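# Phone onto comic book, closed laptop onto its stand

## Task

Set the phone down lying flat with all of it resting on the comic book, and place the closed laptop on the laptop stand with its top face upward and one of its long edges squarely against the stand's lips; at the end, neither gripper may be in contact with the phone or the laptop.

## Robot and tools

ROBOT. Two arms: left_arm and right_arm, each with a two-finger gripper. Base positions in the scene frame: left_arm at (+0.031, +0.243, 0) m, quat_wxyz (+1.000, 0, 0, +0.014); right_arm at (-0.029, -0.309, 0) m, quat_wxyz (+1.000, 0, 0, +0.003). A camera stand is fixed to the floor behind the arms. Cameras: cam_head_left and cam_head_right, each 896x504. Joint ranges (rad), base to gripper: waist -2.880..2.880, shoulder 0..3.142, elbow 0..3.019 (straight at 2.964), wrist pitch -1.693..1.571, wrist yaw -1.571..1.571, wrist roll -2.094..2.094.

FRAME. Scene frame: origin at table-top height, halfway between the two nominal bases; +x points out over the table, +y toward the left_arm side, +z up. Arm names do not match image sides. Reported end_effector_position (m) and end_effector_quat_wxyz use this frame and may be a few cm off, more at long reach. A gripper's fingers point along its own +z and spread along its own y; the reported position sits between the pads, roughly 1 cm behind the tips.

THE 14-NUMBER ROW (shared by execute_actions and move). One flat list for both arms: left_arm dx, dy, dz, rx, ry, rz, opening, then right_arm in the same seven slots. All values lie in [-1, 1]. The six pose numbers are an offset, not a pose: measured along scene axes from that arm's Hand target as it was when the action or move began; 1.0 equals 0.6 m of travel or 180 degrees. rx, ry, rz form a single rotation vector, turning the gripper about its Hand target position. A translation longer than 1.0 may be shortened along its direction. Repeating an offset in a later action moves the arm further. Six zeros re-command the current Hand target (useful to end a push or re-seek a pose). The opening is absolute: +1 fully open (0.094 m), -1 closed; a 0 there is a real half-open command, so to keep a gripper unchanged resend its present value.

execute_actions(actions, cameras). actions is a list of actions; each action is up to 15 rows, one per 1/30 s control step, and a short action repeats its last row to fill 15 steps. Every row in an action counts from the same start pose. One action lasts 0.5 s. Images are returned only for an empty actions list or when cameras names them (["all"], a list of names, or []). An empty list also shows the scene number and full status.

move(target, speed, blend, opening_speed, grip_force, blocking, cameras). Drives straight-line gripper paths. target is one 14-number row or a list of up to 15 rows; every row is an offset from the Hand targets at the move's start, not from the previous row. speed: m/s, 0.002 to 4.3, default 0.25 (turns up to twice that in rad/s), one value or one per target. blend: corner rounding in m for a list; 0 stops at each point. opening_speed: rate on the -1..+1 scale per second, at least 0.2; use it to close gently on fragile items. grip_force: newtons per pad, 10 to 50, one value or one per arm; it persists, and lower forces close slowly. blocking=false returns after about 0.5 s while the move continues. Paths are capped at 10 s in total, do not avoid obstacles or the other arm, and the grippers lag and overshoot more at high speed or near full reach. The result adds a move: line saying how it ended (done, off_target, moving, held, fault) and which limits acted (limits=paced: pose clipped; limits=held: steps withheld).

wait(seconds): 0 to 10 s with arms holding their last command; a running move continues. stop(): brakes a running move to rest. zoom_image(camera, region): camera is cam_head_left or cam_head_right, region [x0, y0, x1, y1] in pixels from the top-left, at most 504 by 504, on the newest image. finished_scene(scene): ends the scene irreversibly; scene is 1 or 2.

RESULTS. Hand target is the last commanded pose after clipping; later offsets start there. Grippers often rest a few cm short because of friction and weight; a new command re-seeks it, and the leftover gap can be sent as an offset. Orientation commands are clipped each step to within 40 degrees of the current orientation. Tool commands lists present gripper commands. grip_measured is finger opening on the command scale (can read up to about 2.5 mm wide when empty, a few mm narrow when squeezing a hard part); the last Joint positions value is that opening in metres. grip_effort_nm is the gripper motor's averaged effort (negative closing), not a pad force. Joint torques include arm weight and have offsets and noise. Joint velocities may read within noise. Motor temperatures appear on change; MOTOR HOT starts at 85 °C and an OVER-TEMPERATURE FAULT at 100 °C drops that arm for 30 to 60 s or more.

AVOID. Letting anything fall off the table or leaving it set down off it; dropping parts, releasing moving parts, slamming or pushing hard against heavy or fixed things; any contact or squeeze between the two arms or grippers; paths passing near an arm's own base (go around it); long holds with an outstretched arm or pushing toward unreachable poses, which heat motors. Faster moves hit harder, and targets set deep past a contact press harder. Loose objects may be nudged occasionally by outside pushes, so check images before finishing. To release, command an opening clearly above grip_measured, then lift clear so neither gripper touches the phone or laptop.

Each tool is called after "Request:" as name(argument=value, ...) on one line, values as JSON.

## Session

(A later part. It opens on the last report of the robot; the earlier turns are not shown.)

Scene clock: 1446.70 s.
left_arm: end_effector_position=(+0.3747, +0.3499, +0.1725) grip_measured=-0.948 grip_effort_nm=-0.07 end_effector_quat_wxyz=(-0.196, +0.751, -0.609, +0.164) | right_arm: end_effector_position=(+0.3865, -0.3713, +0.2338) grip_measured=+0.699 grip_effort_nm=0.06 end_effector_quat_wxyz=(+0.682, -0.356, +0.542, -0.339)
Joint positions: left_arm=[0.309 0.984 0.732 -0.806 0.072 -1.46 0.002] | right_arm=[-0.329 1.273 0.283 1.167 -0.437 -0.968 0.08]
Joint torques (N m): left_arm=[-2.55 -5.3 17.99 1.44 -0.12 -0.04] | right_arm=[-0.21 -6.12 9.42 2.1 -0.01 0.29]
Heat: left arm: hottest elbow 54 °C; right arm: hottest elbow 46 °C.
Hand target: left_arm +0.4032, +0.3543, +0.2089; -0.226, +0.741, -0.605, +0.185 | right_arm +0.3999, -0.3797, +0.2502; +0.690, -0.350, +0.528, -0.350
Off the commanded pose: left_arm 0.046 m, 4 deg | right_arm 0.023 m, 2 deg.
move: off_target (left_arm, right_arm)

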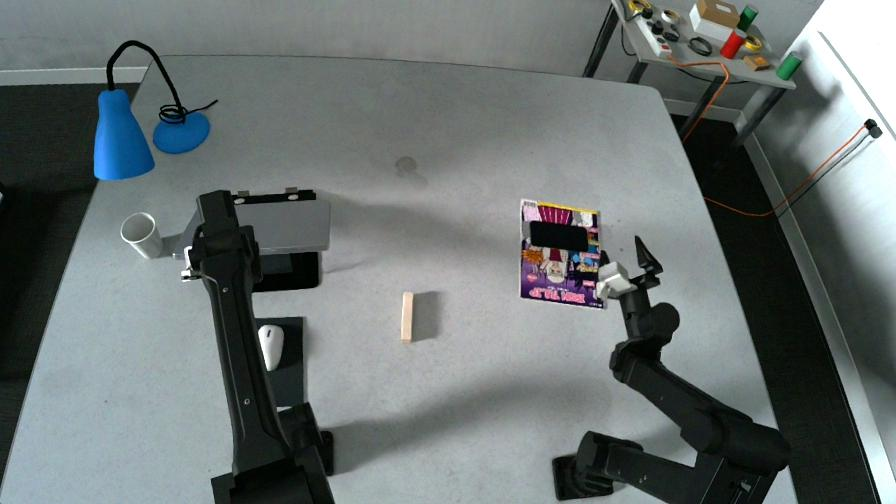

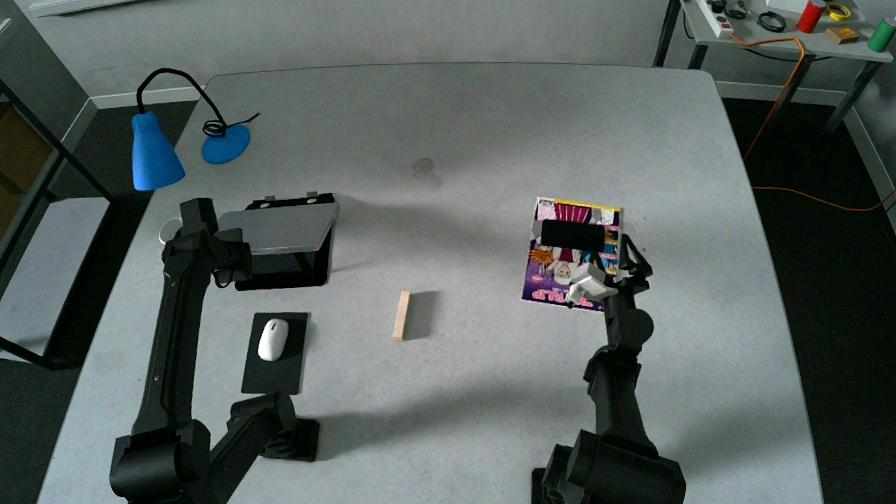

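Request:
move(target=[0.045, 0.006, -0.01, 0, 0, 0, -0.95, 0, 0, 0, 0, 0, 0, 0.7], speed=0.04, cameras=["all"])

Request:
zoom_image(camera="cam_head_left", region=[160, 180, 340, 300])

Request:
zoom_image(camera="cam_head_right", region=[160, 180, 340, 300])

Scene clock: 1456.17 s.
left_arm: end_effector_position=(+0.3997, +0.3535, +0.1688) grip_measured=-0.948 grip_effort_nm=-0.07 end_effector_quat_wxyz=(-0.195, +0.751, -0.609, +0.163) | right_arm: end_effector_position=(+0.3865, -0.3713, +0.2338) grip_measured=+0.699 grip_effort_nm=0.07 end_effector_quat_wxyz=(+0.682, -0.356, +0.542, -0.339)
Joint positions: left_arm=[0.293 1.067 0.775 -0.769 0.063 -1.474 0.002] | right_arm=[-0.329 1.273 0.283 1.167 -0.437 -0.968 0.08]
Joint torques (N m): left_arm=[-2.2 -7.12 17.35 1.78 -0.18 -0.08] | right_arm=[-0.15 -6.12 9.4 2.11 0 0.29]
Heat: left arm: hottest elbow 54 °C; right arm: hottest elbow 46 °C.
Hand target: left_arm +0.4302, +0.3578, +0.2029; -0.226, +0.741, -0.605, +0.185 | right_arm +0.3999, -0.3797, +0.2502; +0.690, -0.350, +0.528, -0.350
Off the commanded pose: left_arm 0.046 m, 5 deg | right_arm 0.023 m, 2 deg.
move: off_target (left_arm, right_arm)

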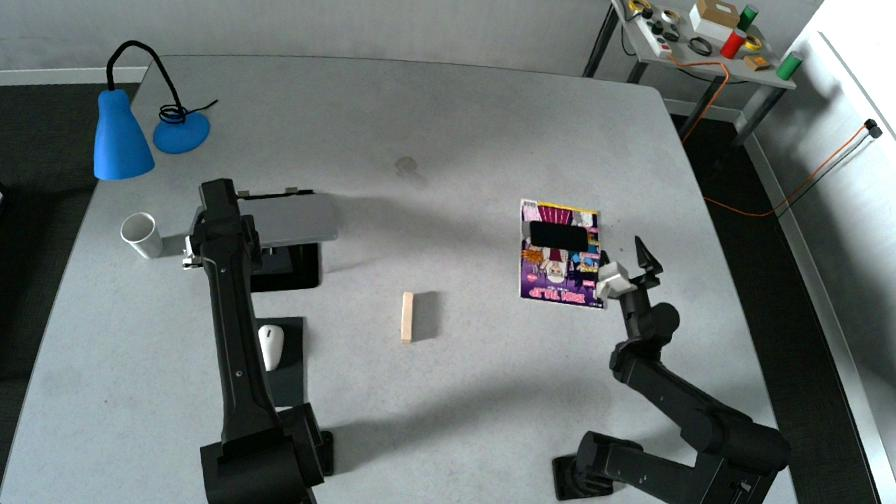

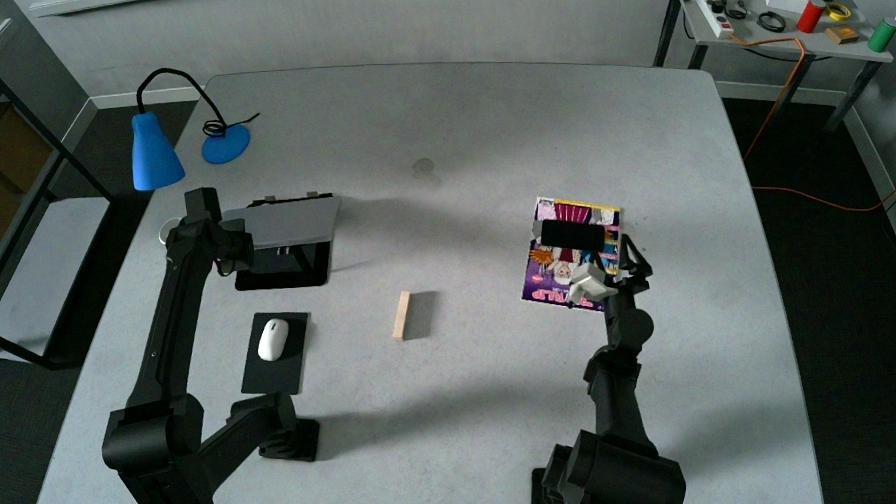

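Scaled by 2.800.

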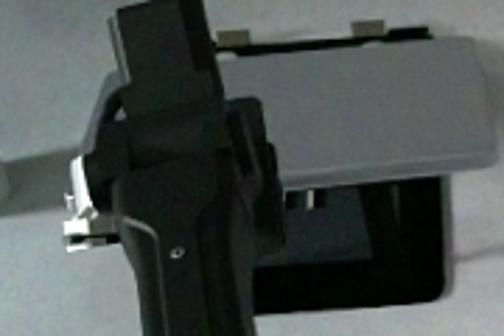

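Scaled by 2.800.

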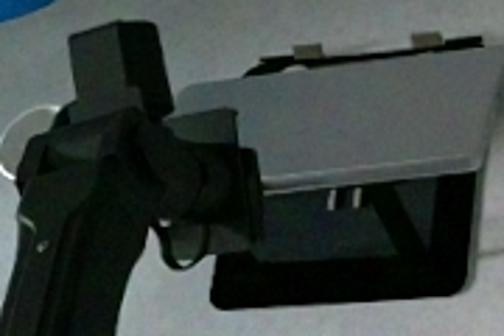

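Request:
zoom_image(camera="cam_head_left", region=[230, 180, 350, 260])

Request:
zoom_image(camera="cam_head_right", region=[230, 180, 350, 260])

Scaled by 4.200.

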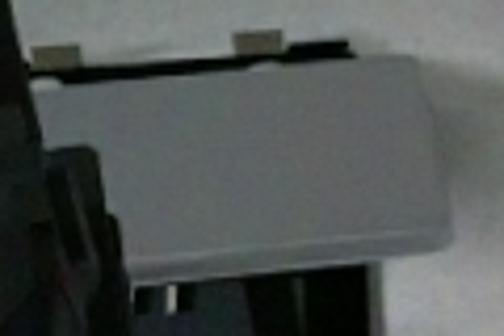

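Scaled by 4.200.

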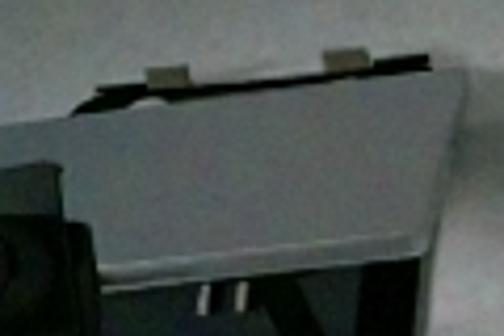

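Request:
move(target=[0.033, 0.008, -0.042, 0, 0, 0, -0.95, 0, 0, 0, 0, 0, 0, 0.7], speed=0.04, cameras=["all"])

Request:
zoom_image(camera="cam_head_left", region=[200, 170, 350, 270])

Request:
zoom_image(camera="cam_head_right", region=[200, 170, 350, 270])

Scene clock: 1489.87 s.
left_arm: end_effector_position=(+0.4179, +0.3563, +0.1550) grip_measured=-0.948 grip_effort_nm=-0.06 end_effector_quat_wxyz=(-0.200, +0.749, -0.610, +0.167) | right_arm: end_effector_position=(+0.3865, -0.3713, +0.2338) grip_measured=+0.699 grip_effort_nm=0.07 end_effector_quat_wxyz=(+0.682, -0.356, +0.542, -0.339)
Joint positions: left_arm=[0.284 1.129 0.775 -0.694 0.061 -1.479 0.002] | right_arm=[-0.329 1.273 0.283 1.167 -0.437 -0.968 0.08]
Joint torques (N m): left_arm=[-2.55 -5.95 16.28 2.66 -0.24 -0.07] | right_arm=[-0.21 -6.18 9.4 2.1 -0.01 0.28]
Motor temperatures (°C): left_arm=[22 25 59 24 27 23 27] | right_arm=[26 33 47 26 24 23 25]
Heat: left arm: hottest elbow 59 °C; right arm: hottest elbow 47 °C.
Hand target: left_arm +0.4499, +0.3627, +0.1776; -0.226, +0.741, -0.605, +0.185 | right_arm +0.3999, -0.3797, +0.2502; +0.690, -0.350, +0.528, -0.350
Off the commanded pose: left_arm 0.040 m, 4 deg | right_arm 0.023 m, 2 deg.
move: off_target (left_arm, right_arm)

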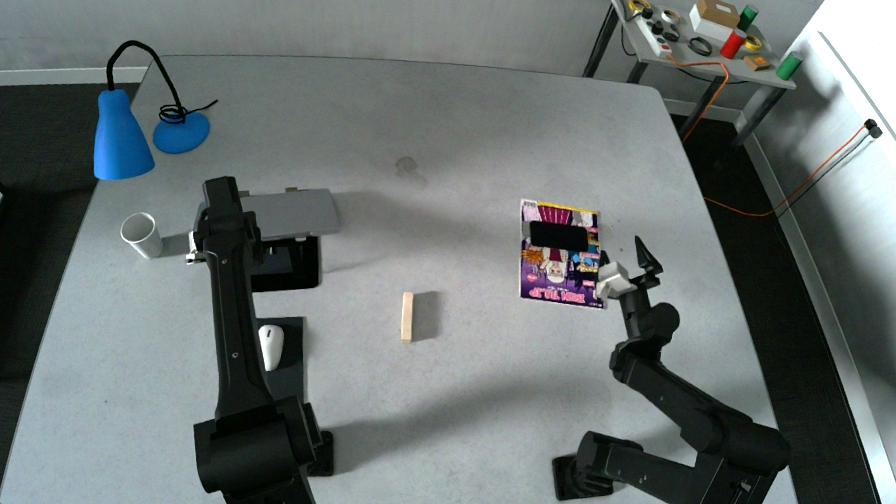

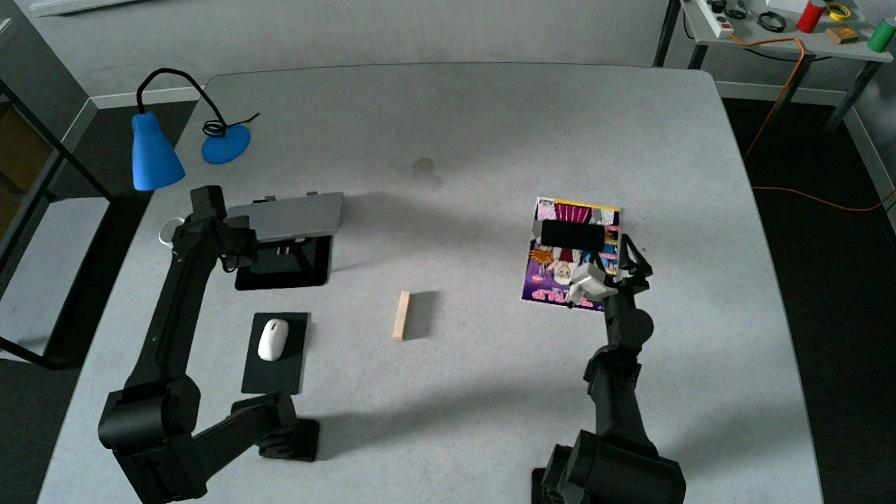

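Scaled by 3.360.

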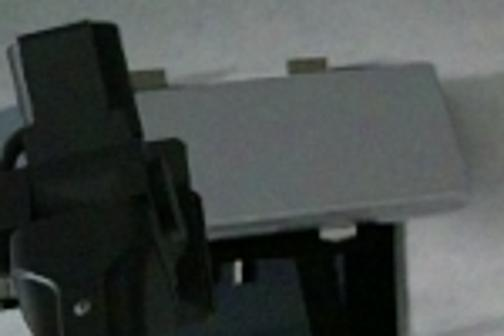

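Scaled by 3.360.

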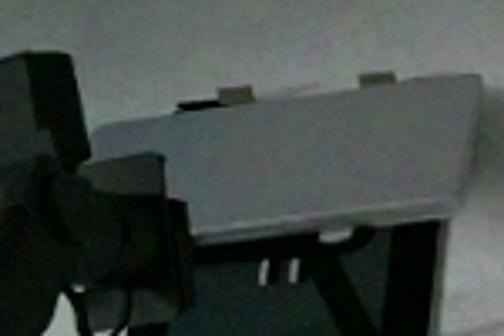

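Request:
move(target=[0.035, 0.008, -0.035, 0, 0, 0, -0.95, 0, 0, 0, 0, 0, 0, 0.7], speed=0.04, cameras=["all"])

Request:
zoom_image(camera="cam_head_left", region=[200, 170, 350, 270])

Request:
zoom_image(camera="cam_head_right", region=[200, 170, 350, 270])

Scene clock: 1499.00 s.
left_arm: end_effector_position=(+0.4435, +0.3630, +0.1352) grip_measured=-0.949 grip_effort_nm=-0.04 end_effector_quat_wxyz=(-0.205, +0.747, -0.609, +0.170) | right_arm: end_effector_position=(+0.3865, -0.3713, +0.2338) grip_measured=+0.699 grip_effort_nm=0.07 end_effector_quat_wxyz=(+0.682, -0.356, +0.542, -0.339)
Joint positions: left_arm=[0.279 1.224 0.788 -0.598 0.057 -1.481 0.002] | right_arm=[-0.329 1.273 0.283 1.167 -0.437 -0.968 0.08]
Joint torques (N m): left_arm=[-1.73 -7.36 15.79 1.87 -0.06 -0.07] | right_arm=[-0.15 -6.12 9.42 2.11 0 0.29]
Motor temperatures (°C): left_arm=[22 25 58 24 27 23 27] | right_arm=[26 33 47 26 24 23 25]
Heat: left arm: hottest elbow 58 °C; right arm: hottest elbow 47 °C.
Hand target: left_arm +0.4709, +0.3676, +0.1566; -0.226, +0.741, -0.605, +0.185 | right_arm +0.3999, -0.3797, +0.2502; +0.690, -0.350, +0.528, -0.350
Off the commanded pose: left_arm 0.035 m, 3 deg | right_arm 0.023 m, 2 deg.
move: off_target (left_arm, right_arm)

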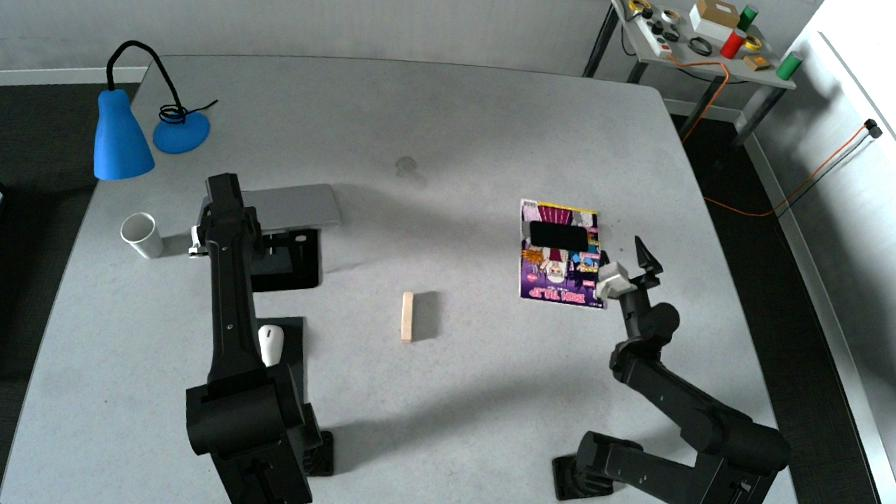

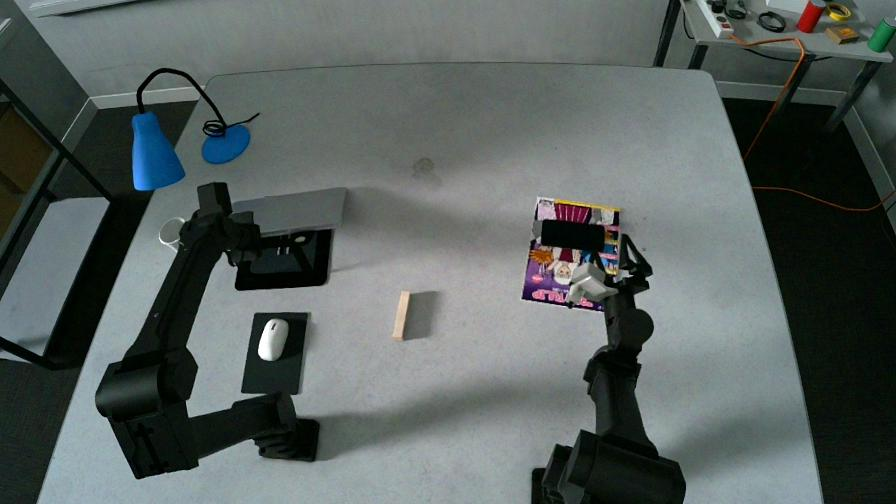

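Scaled by 3.360.

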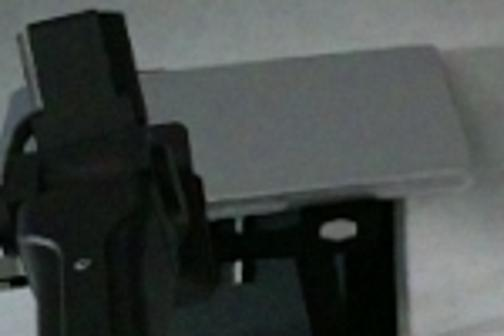

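Scaled by 3.360.

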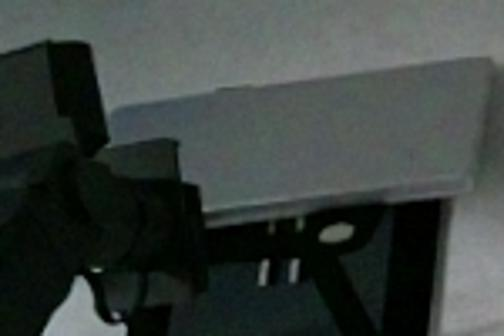

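Request:
move(target=[0.027, 0.008, -0.01, 0, 0, 0, -0.95, 0, 0, 0, 0, 0, 0, 0.7], speed=0.03, cameras=["all"])

Request:
zoom_image(camera="cam_head_left", region=[200, 170, 350, 270])

Request:
zoom_image(camera="cam_head_right", region=[200, 170, 350, 270])

Scene clock: 1505.60 s.
left_arm: end_effector_position=(+0.4520, +0.3677, +0.1264) grip_measured=-0.950 grip_effort_nm=0.02 end_effector_quat_wxyz=(-0.201, +0.750, -0.610, +0.160) | right_arm: end_effector_position=(+0.3865, -0.3713, +0.2338) grip_measured=+0.699 grip_effort_nm=0.07 end_effector_quat_wxyz=(+0.682, -0.356, +0.542, -0.339)
Joint positions: left_arm=[0.279 1.271 0.808 -0.59 0.046 -1.481 0.002] | right_arm=[-0.329 1.273 0.283 1.167 -0.437 -0.968 0.08]
Joint torques (N m): left_arm=[-2.37 -7.82 16.13 2.15 0.29 -0.04] | right_arm=[-0.09 -6.12 9.4 2.11 0 0.29]
Motor temperatures (°C): left_arm=[22 25 57 24 27 23 27] | right_arm=[26 33 47 26 24 23 25]
Heat: left arm: hottest elbow 57 °C; right arm: hottest elbow 47 °C.
Hand target: left_arm +0.4872, +0.3724, +0.1507; -0.226, +0.741, -0.605, +0.185 | right_arm +0.3999, -0.3797, +0.2502; +0.690, -0.350, +0.528, -0.350
Off the commanded pose: left_arm 0.043 m, 4 deg | right_arm 0.023 m, 2 deg.
move: off_target (left_arm, right_arm)

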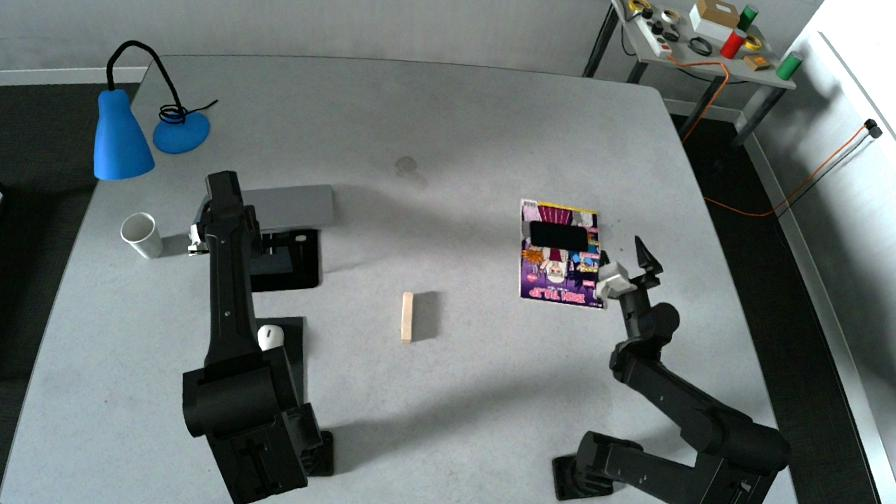

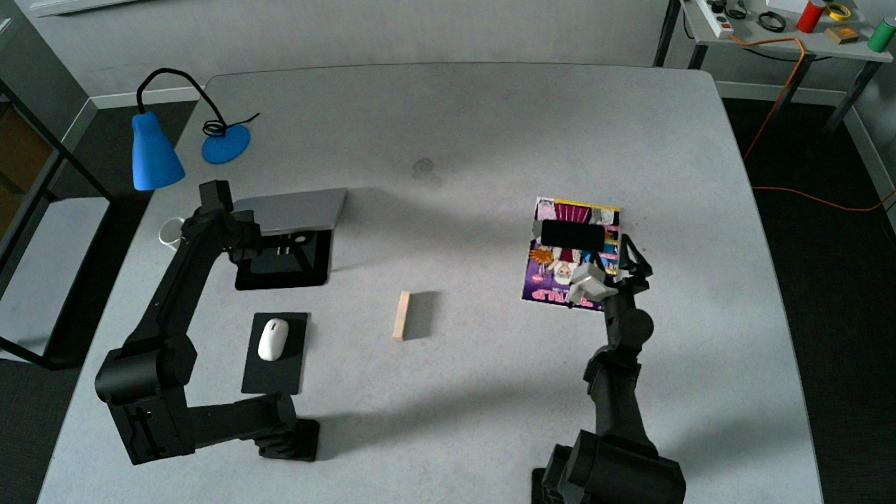

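Scaled by 3.360.

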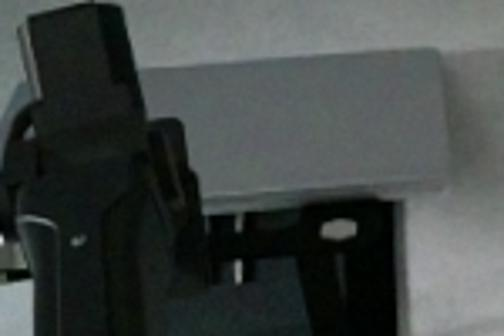

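Scaled by 3.360.

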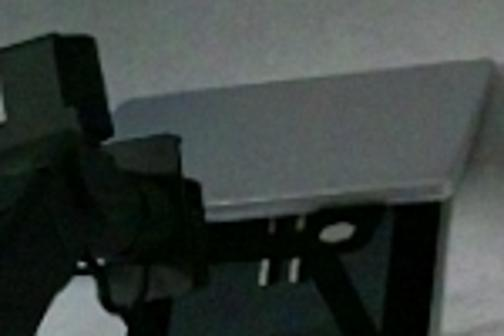

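Request:
move(target=[0.02, 0.006, -0.002, 0, 0, 0, -0.95, 0, 0, 0, 0, 0, 0, 0.7], speed=0.03, cameras=["all"])

Request:
zoom_image(camera="cam_head_left", region=[200, 170, 350, 270])

Request:
zoom_image(camera="cam_head_right", region=[200, 170, 350, 270])

Scene clock: 1511.77 s.
left_arm: end_effector_position=(+0.4565, +0.3701, +0.1219) grip_measured=-0.950 grip_effort_nm=0.03 end_effector_quat_wxyz=(-0.198, +0.752, -0.610, +0.155) | right_arm: end_effector_position=(+0.3865, -0.3713, +0.2338) grip_measured=+0.699 grip_effort_nm=0.07 end_effector_quat_wxyz=(+0.682, -0.356, +0.542, -0.339)
Joint positions: left_arm=[0.279 1.296 0.821 -0.59 0.04 -1.481 0.002] | right_arm=[-0.329 1.273 0.283 1.167 -0.437 -0.968 0.08]
Joint torques (N m): left_arm=[-2.26 -8.18 17.26 2.55 0.46 -0.04] | right_arm=[-0.15 -6.07 9.43 2.1 0 0.29]
Motor temperatures (°C): left_arm=[22 25 57 24 27 23 27] | right_arm=[26 33 47 26 24 23 25]
Heat: left arm: hottest elbow 57 °C; right arm: hottest elbow 47 °C.
Hand target: left_arm +0.4991, +0.3760, +0.1494; -0.226, +0.741, -0.605, +0.185 | right_arm +0.3999, -0.3797, +0.2502; +0.690, -0.350, +0.528, -0.350
Off the commanded pose: left_arm 0.051 m, 5 deg | right_arm 0.023 m, 2 deg.
move: off_target (left_arm, right_arm)

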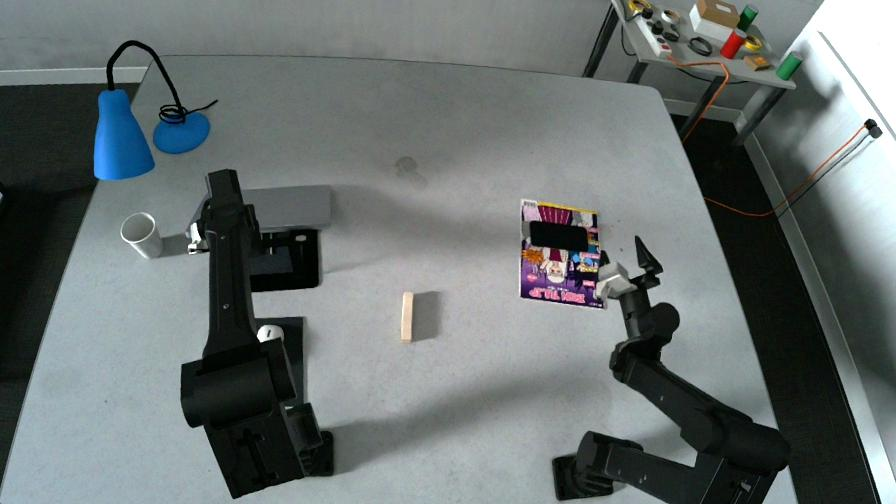

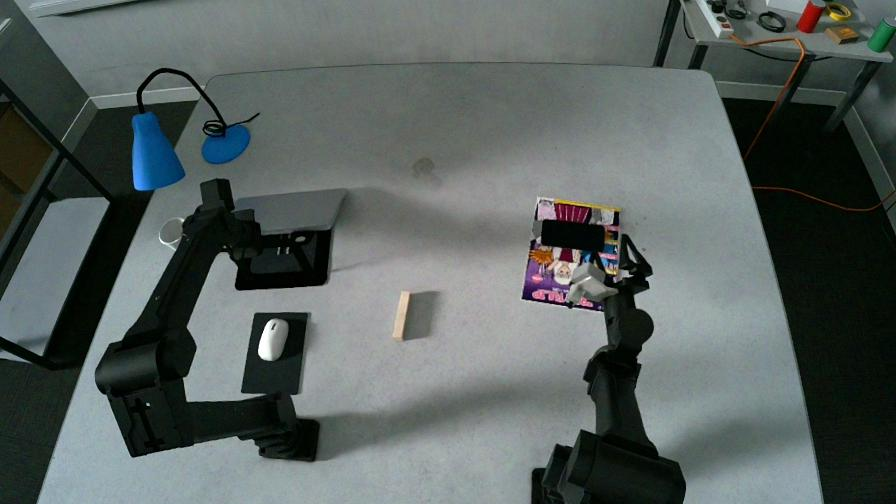

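Scaled by 3.360.

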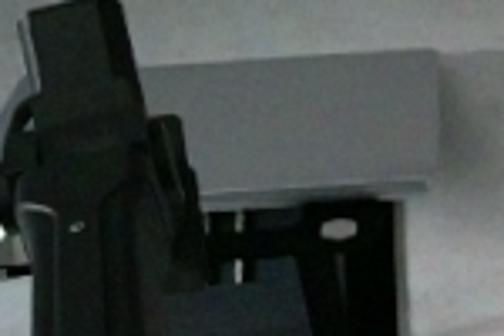

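Scaled by 3.360.

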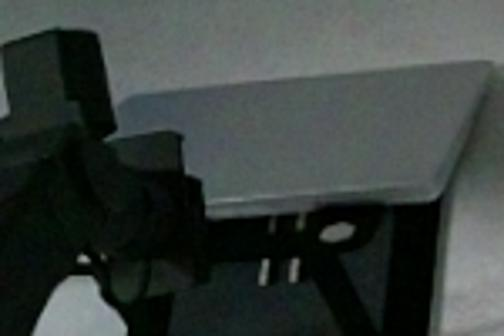

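Request:
move(target=[0.02, 0.0, -0.002, 0, 0, 0, -0.95, 0, 0, 0, 0, 0, 0, 0.7], speed=0.03, cameras=["all"])

Request:
zoom_image(camera="cam_head_left", region=[200, 170, 350, 270])

Request:
zoom_image(camera="cam_head_right", region=[200, 170, 350, 270])

Scene clock: 1530.83 s.
left_arm: end_effector_position=(+0.4595, +0.3712, +0.1195) grip_measured=-0.950 grip_effort_nm=0.03 end_effector_quat_wxyz=(-0.195, +0.752, -0.610, +0.153) | right_arm: end_effector_position=(+0.3865, -0.3713, +0.2338) grip_measured=+0.699 grip_effort_nm=0.07 end_effector_quat_wxyz=(+0.682, -0.356, +0.542, -0.339)
Joint positions: left_arm=[0.279 1.311 0.83 -0.59 0.04 -1.481 0.002] | right_arm=[-0.329 1.273 0.283 1.167 -0.437 -0.968 0.08]
Joint torques (N m): left_arm=[-3.31 -6.53 18.8 2.51 0.35 -0.09] | right_arm=[-0.15 -6.12 9.43 2.11 0 0.29]
Motor temperatures (°C): left_arm=[22 25 56 24 28 23 27] | right_arm=[26 33 47 26 24 23 25]
Heat: left arm: hottest elbow 56 °C; right arm: hottest elbow 47 °C.
Hand target: left_arm +0.5111, +0.3760, +0.1482; -0.226, +0.741, -0.605, +0.185 | right_arm +0.3999, -0.3797, +0.2502; +0.690, -0.350, +0.528, -0.350
Off the commanded pose: left_arm 0.059 m, 5 deg | right_arm 0.023 m, 2 deg.
move: off_target (left_arm, right_arm)

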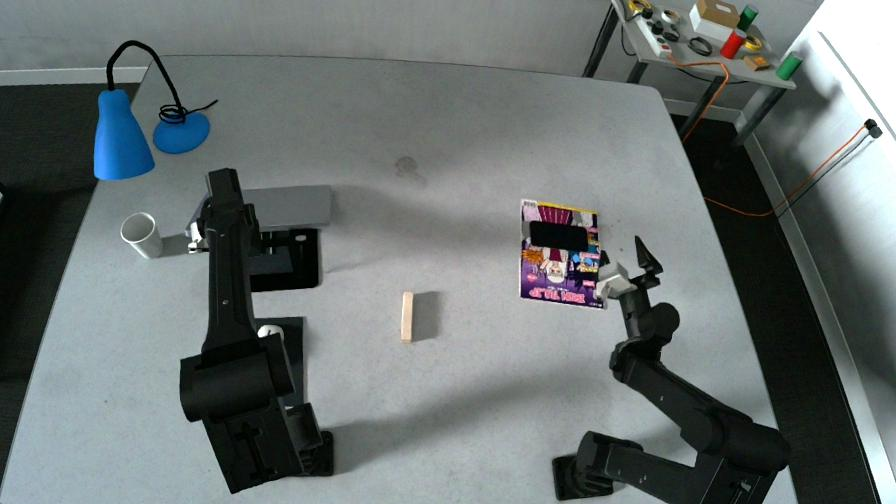

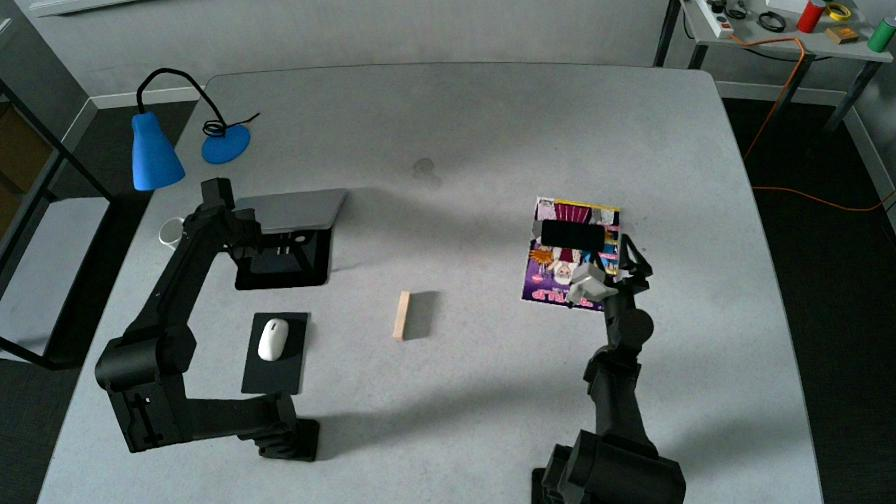

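Scaled by 3.360.

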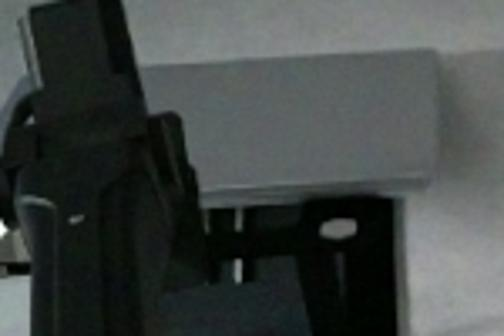

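Scaled by 3.360.

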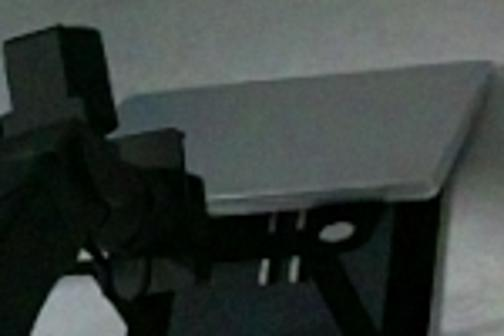

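Request:
move(target=[[-0.12, 0, 0.07, 0, 0, 0, -0.95, 0, 0, 0, 0, 0, 0, 0.7], [-0.25, 0.0, 0.2, 0, 0, 0, -0.95, 0, 0, 0, 0, 0, 0, 0.7]], blend=[0.02, 0], speed=0.12, cameras=["all"])

Request:
zoom_image(camera="cam_head_left", region=[160, 170, 360, 300])

Request:
zoom_image(camera="cam_head_right", region=[160, 170, 360, 300])

Scene clock: 1539.50 s.
left_arm: end_effector_position=(+0.3480, +0.3645, +0.2260) grip_measured=-0.950 grip_effort_nm=0.04 end_effector_quat_wxyz=(-0.191, +0.750, -0.610, +0.169) | right_arm: end_effector_position=(+0.3865, -0.3713, +0.2338) grip_measured=+0.699 grip_effort_nm=0.07 end_effector_quat_wxyz=(+0.682, -0.356, +0.542, -0.339)
Joint positions: left_arm=[0.408 0.901 0.83 -1 0.134 -1.373 0.002] | right_arm=[-0.329 1.273 0.283 1.167 -0.437 -0.968 0.08]
Joint torques (N m): left_arm=[-0.62 -6.65 18.19 0.58 0.09 0.14] | right_arm=[-0.09 -6.18 9.43 2.1 0 0.29]
Motor temperatures (°C): left_arm=[22 25 58 24 28 23 27] | right_arm=[26 33 47 26 24 23 25]
Heat: left arm: hottest elbow 58 °C; right arm: hottest elbow 47 °C.
Hand target: left_arm +0.3611, +0.3759, +0.2680; -0.226, +0.741, -0.605, +0.185 | right_arm +0.3999, -0.3797, +0.2502; +0.690, -0.350, +0.528, -0.350
Off the commanded pose: left_arm 0.046 m, 5 deg | right_arm 0.023 m, 2 deg.
move: off_target (left_arm, right_arm)

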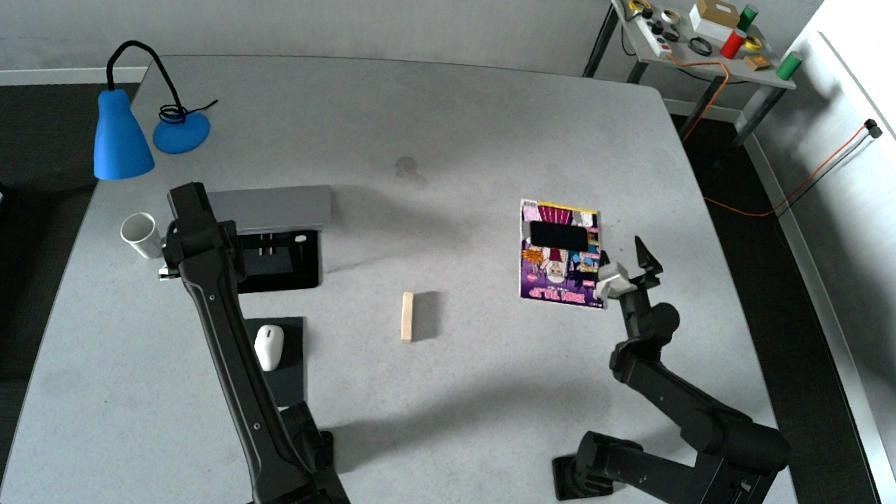

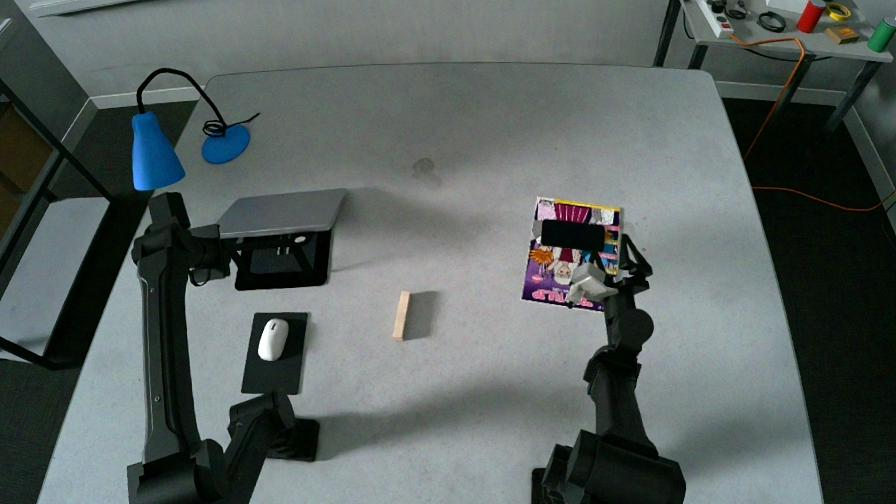

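Scaled by 2.520.

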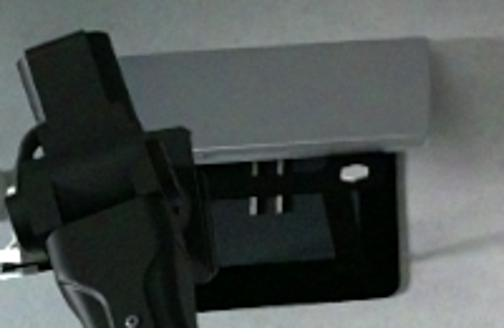

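Scaled by 2.520.

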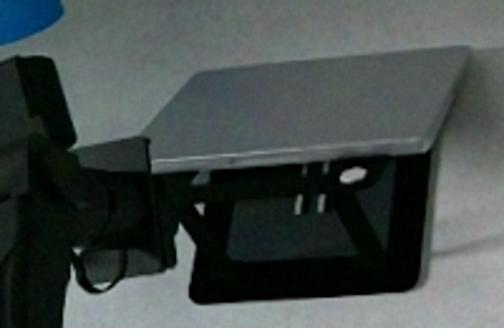

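Request:
move(target=[-0.17, 0.03, 0.08, 0, 0, 0, -0.95, 0, 0, 0, 0, 0, 0, 0.7], speed=0.2, cameras=["all"])

Request:
zoom_image(camera="cam_head_left", region=[160, 170, 360, 300])

Request:
zoom_image(camera="cam_head_right", region=[160, 170, 360, 300])

Scene clock: 1544.50 s.
left_arm: end_effector_position=(+0.2538, +0.3838, +0.2807) grip_measured=-0.950 grip_effort_nm=0.04 end_effector_quat_wxyz=(-0.195, +0.749, -0.607, +0.182) | right_arm: end_effector_position=(+0.3865, -0.3713, +0.2338) grip_measured=+0.699 grip_effort_nm=0.07 end_effector_quat_wxyz=(+0.682, -0.356, +0.542, -0.339)
Joint positions: left_arm=[0.737 0.708 0.887 -1.299 0.306 -1.085 0.002] | right_arm=[-0.329 1.273 0.283 1.167 -0.437 -0.968 0.08]
Joint torques (N m): left_arm=[-0.26 -1.85 17.72 0.83 0.23 0.15] | right_arm=[-0.09 -6.18 9.4 2.11 -0.01 0.29]
Motor temperatures (°C): left_arm=[22 25 58 24 27 23 27] | right_arm=[26 33 47 26 24 23 25]
Heat: left arm: hottest elbow 58 °C; right arm: hottest elbow 47 °C.
Hand target: left_arm +0.2591, +0.3939, +0.3162; -0.226, +0.741, -0.605, +0.185 | right_arm +0.3999, -0.3797, +0.2502; +0.690, -0.350, +0.528, -0.350
Off the commanded pose: left_arm 0.037 m, 4 deg | right_arm 0.023 m, 2 deg.
move: off_target (left_arm, right_arm)

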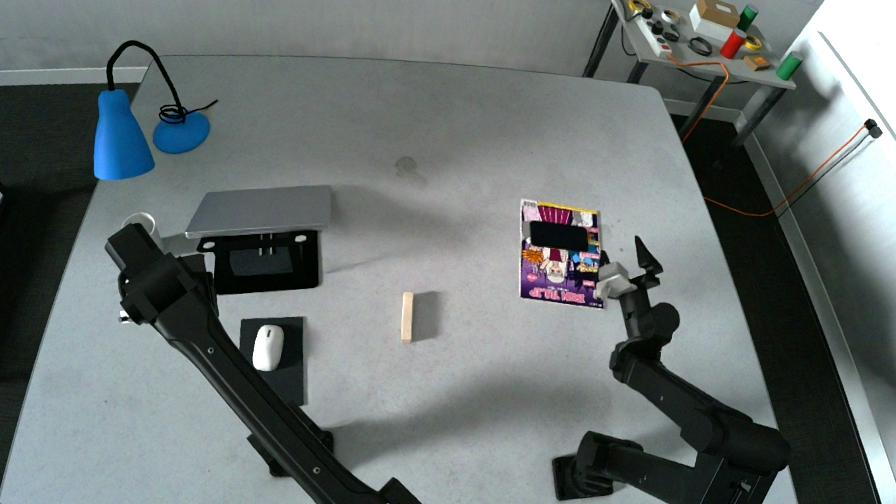

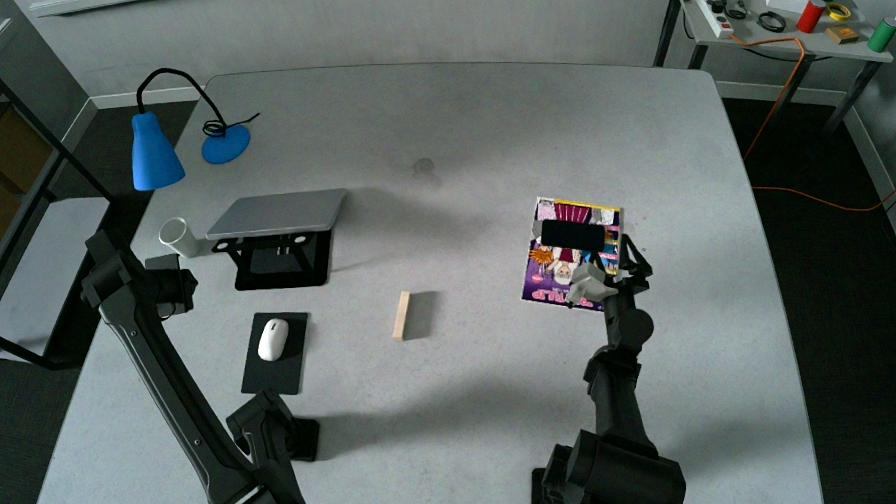

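Scaled by 2.520.

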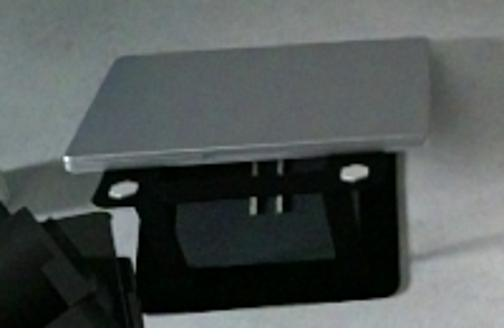

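Scaled by 2.520.

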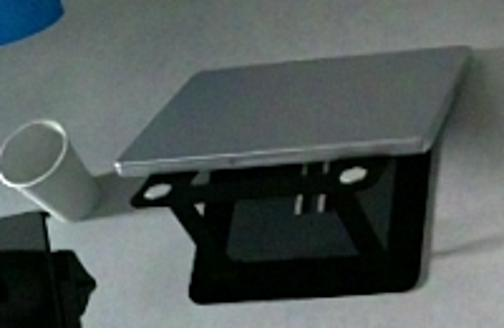

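Request:
zoom_image(camera="cam_head_left", region=[190, 170, 350, 250])

Request:
zoom_image(camera="cam_head_right", region=[200, 170, 360, 250])

Request:
zoom_image(camera="cam_head_left", region=[490, 180, 640, 320])

Scaled by 3.150.

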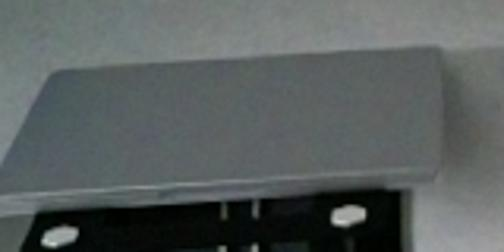

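Scaled by 3.150.

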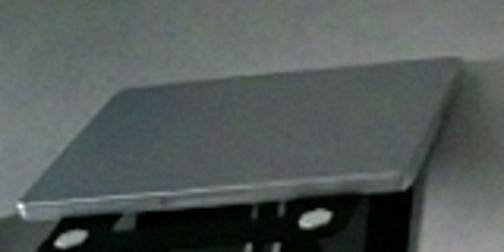

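Scaled by 3.360.

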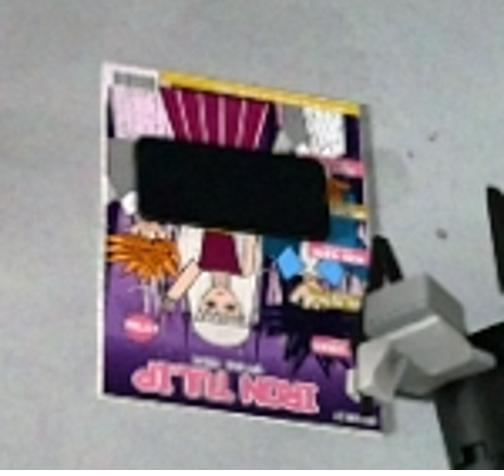

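Request:
zoom_image(camera="cam_head_right", region=[250, 178, 350, 218])

Request:
zoom_image(camera="cam_head_left", region=[200, 175, 340, 215])

Scaled by 5.040.

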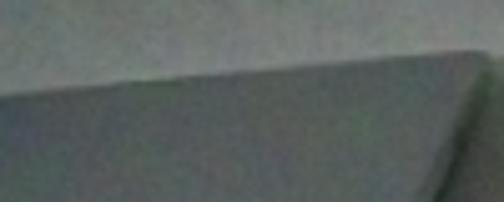

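Scaled by 3.600.

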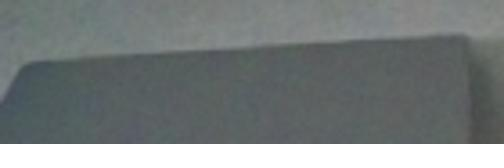

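Request:
finished_scene(scene=2)

The scene is finished: the task was done.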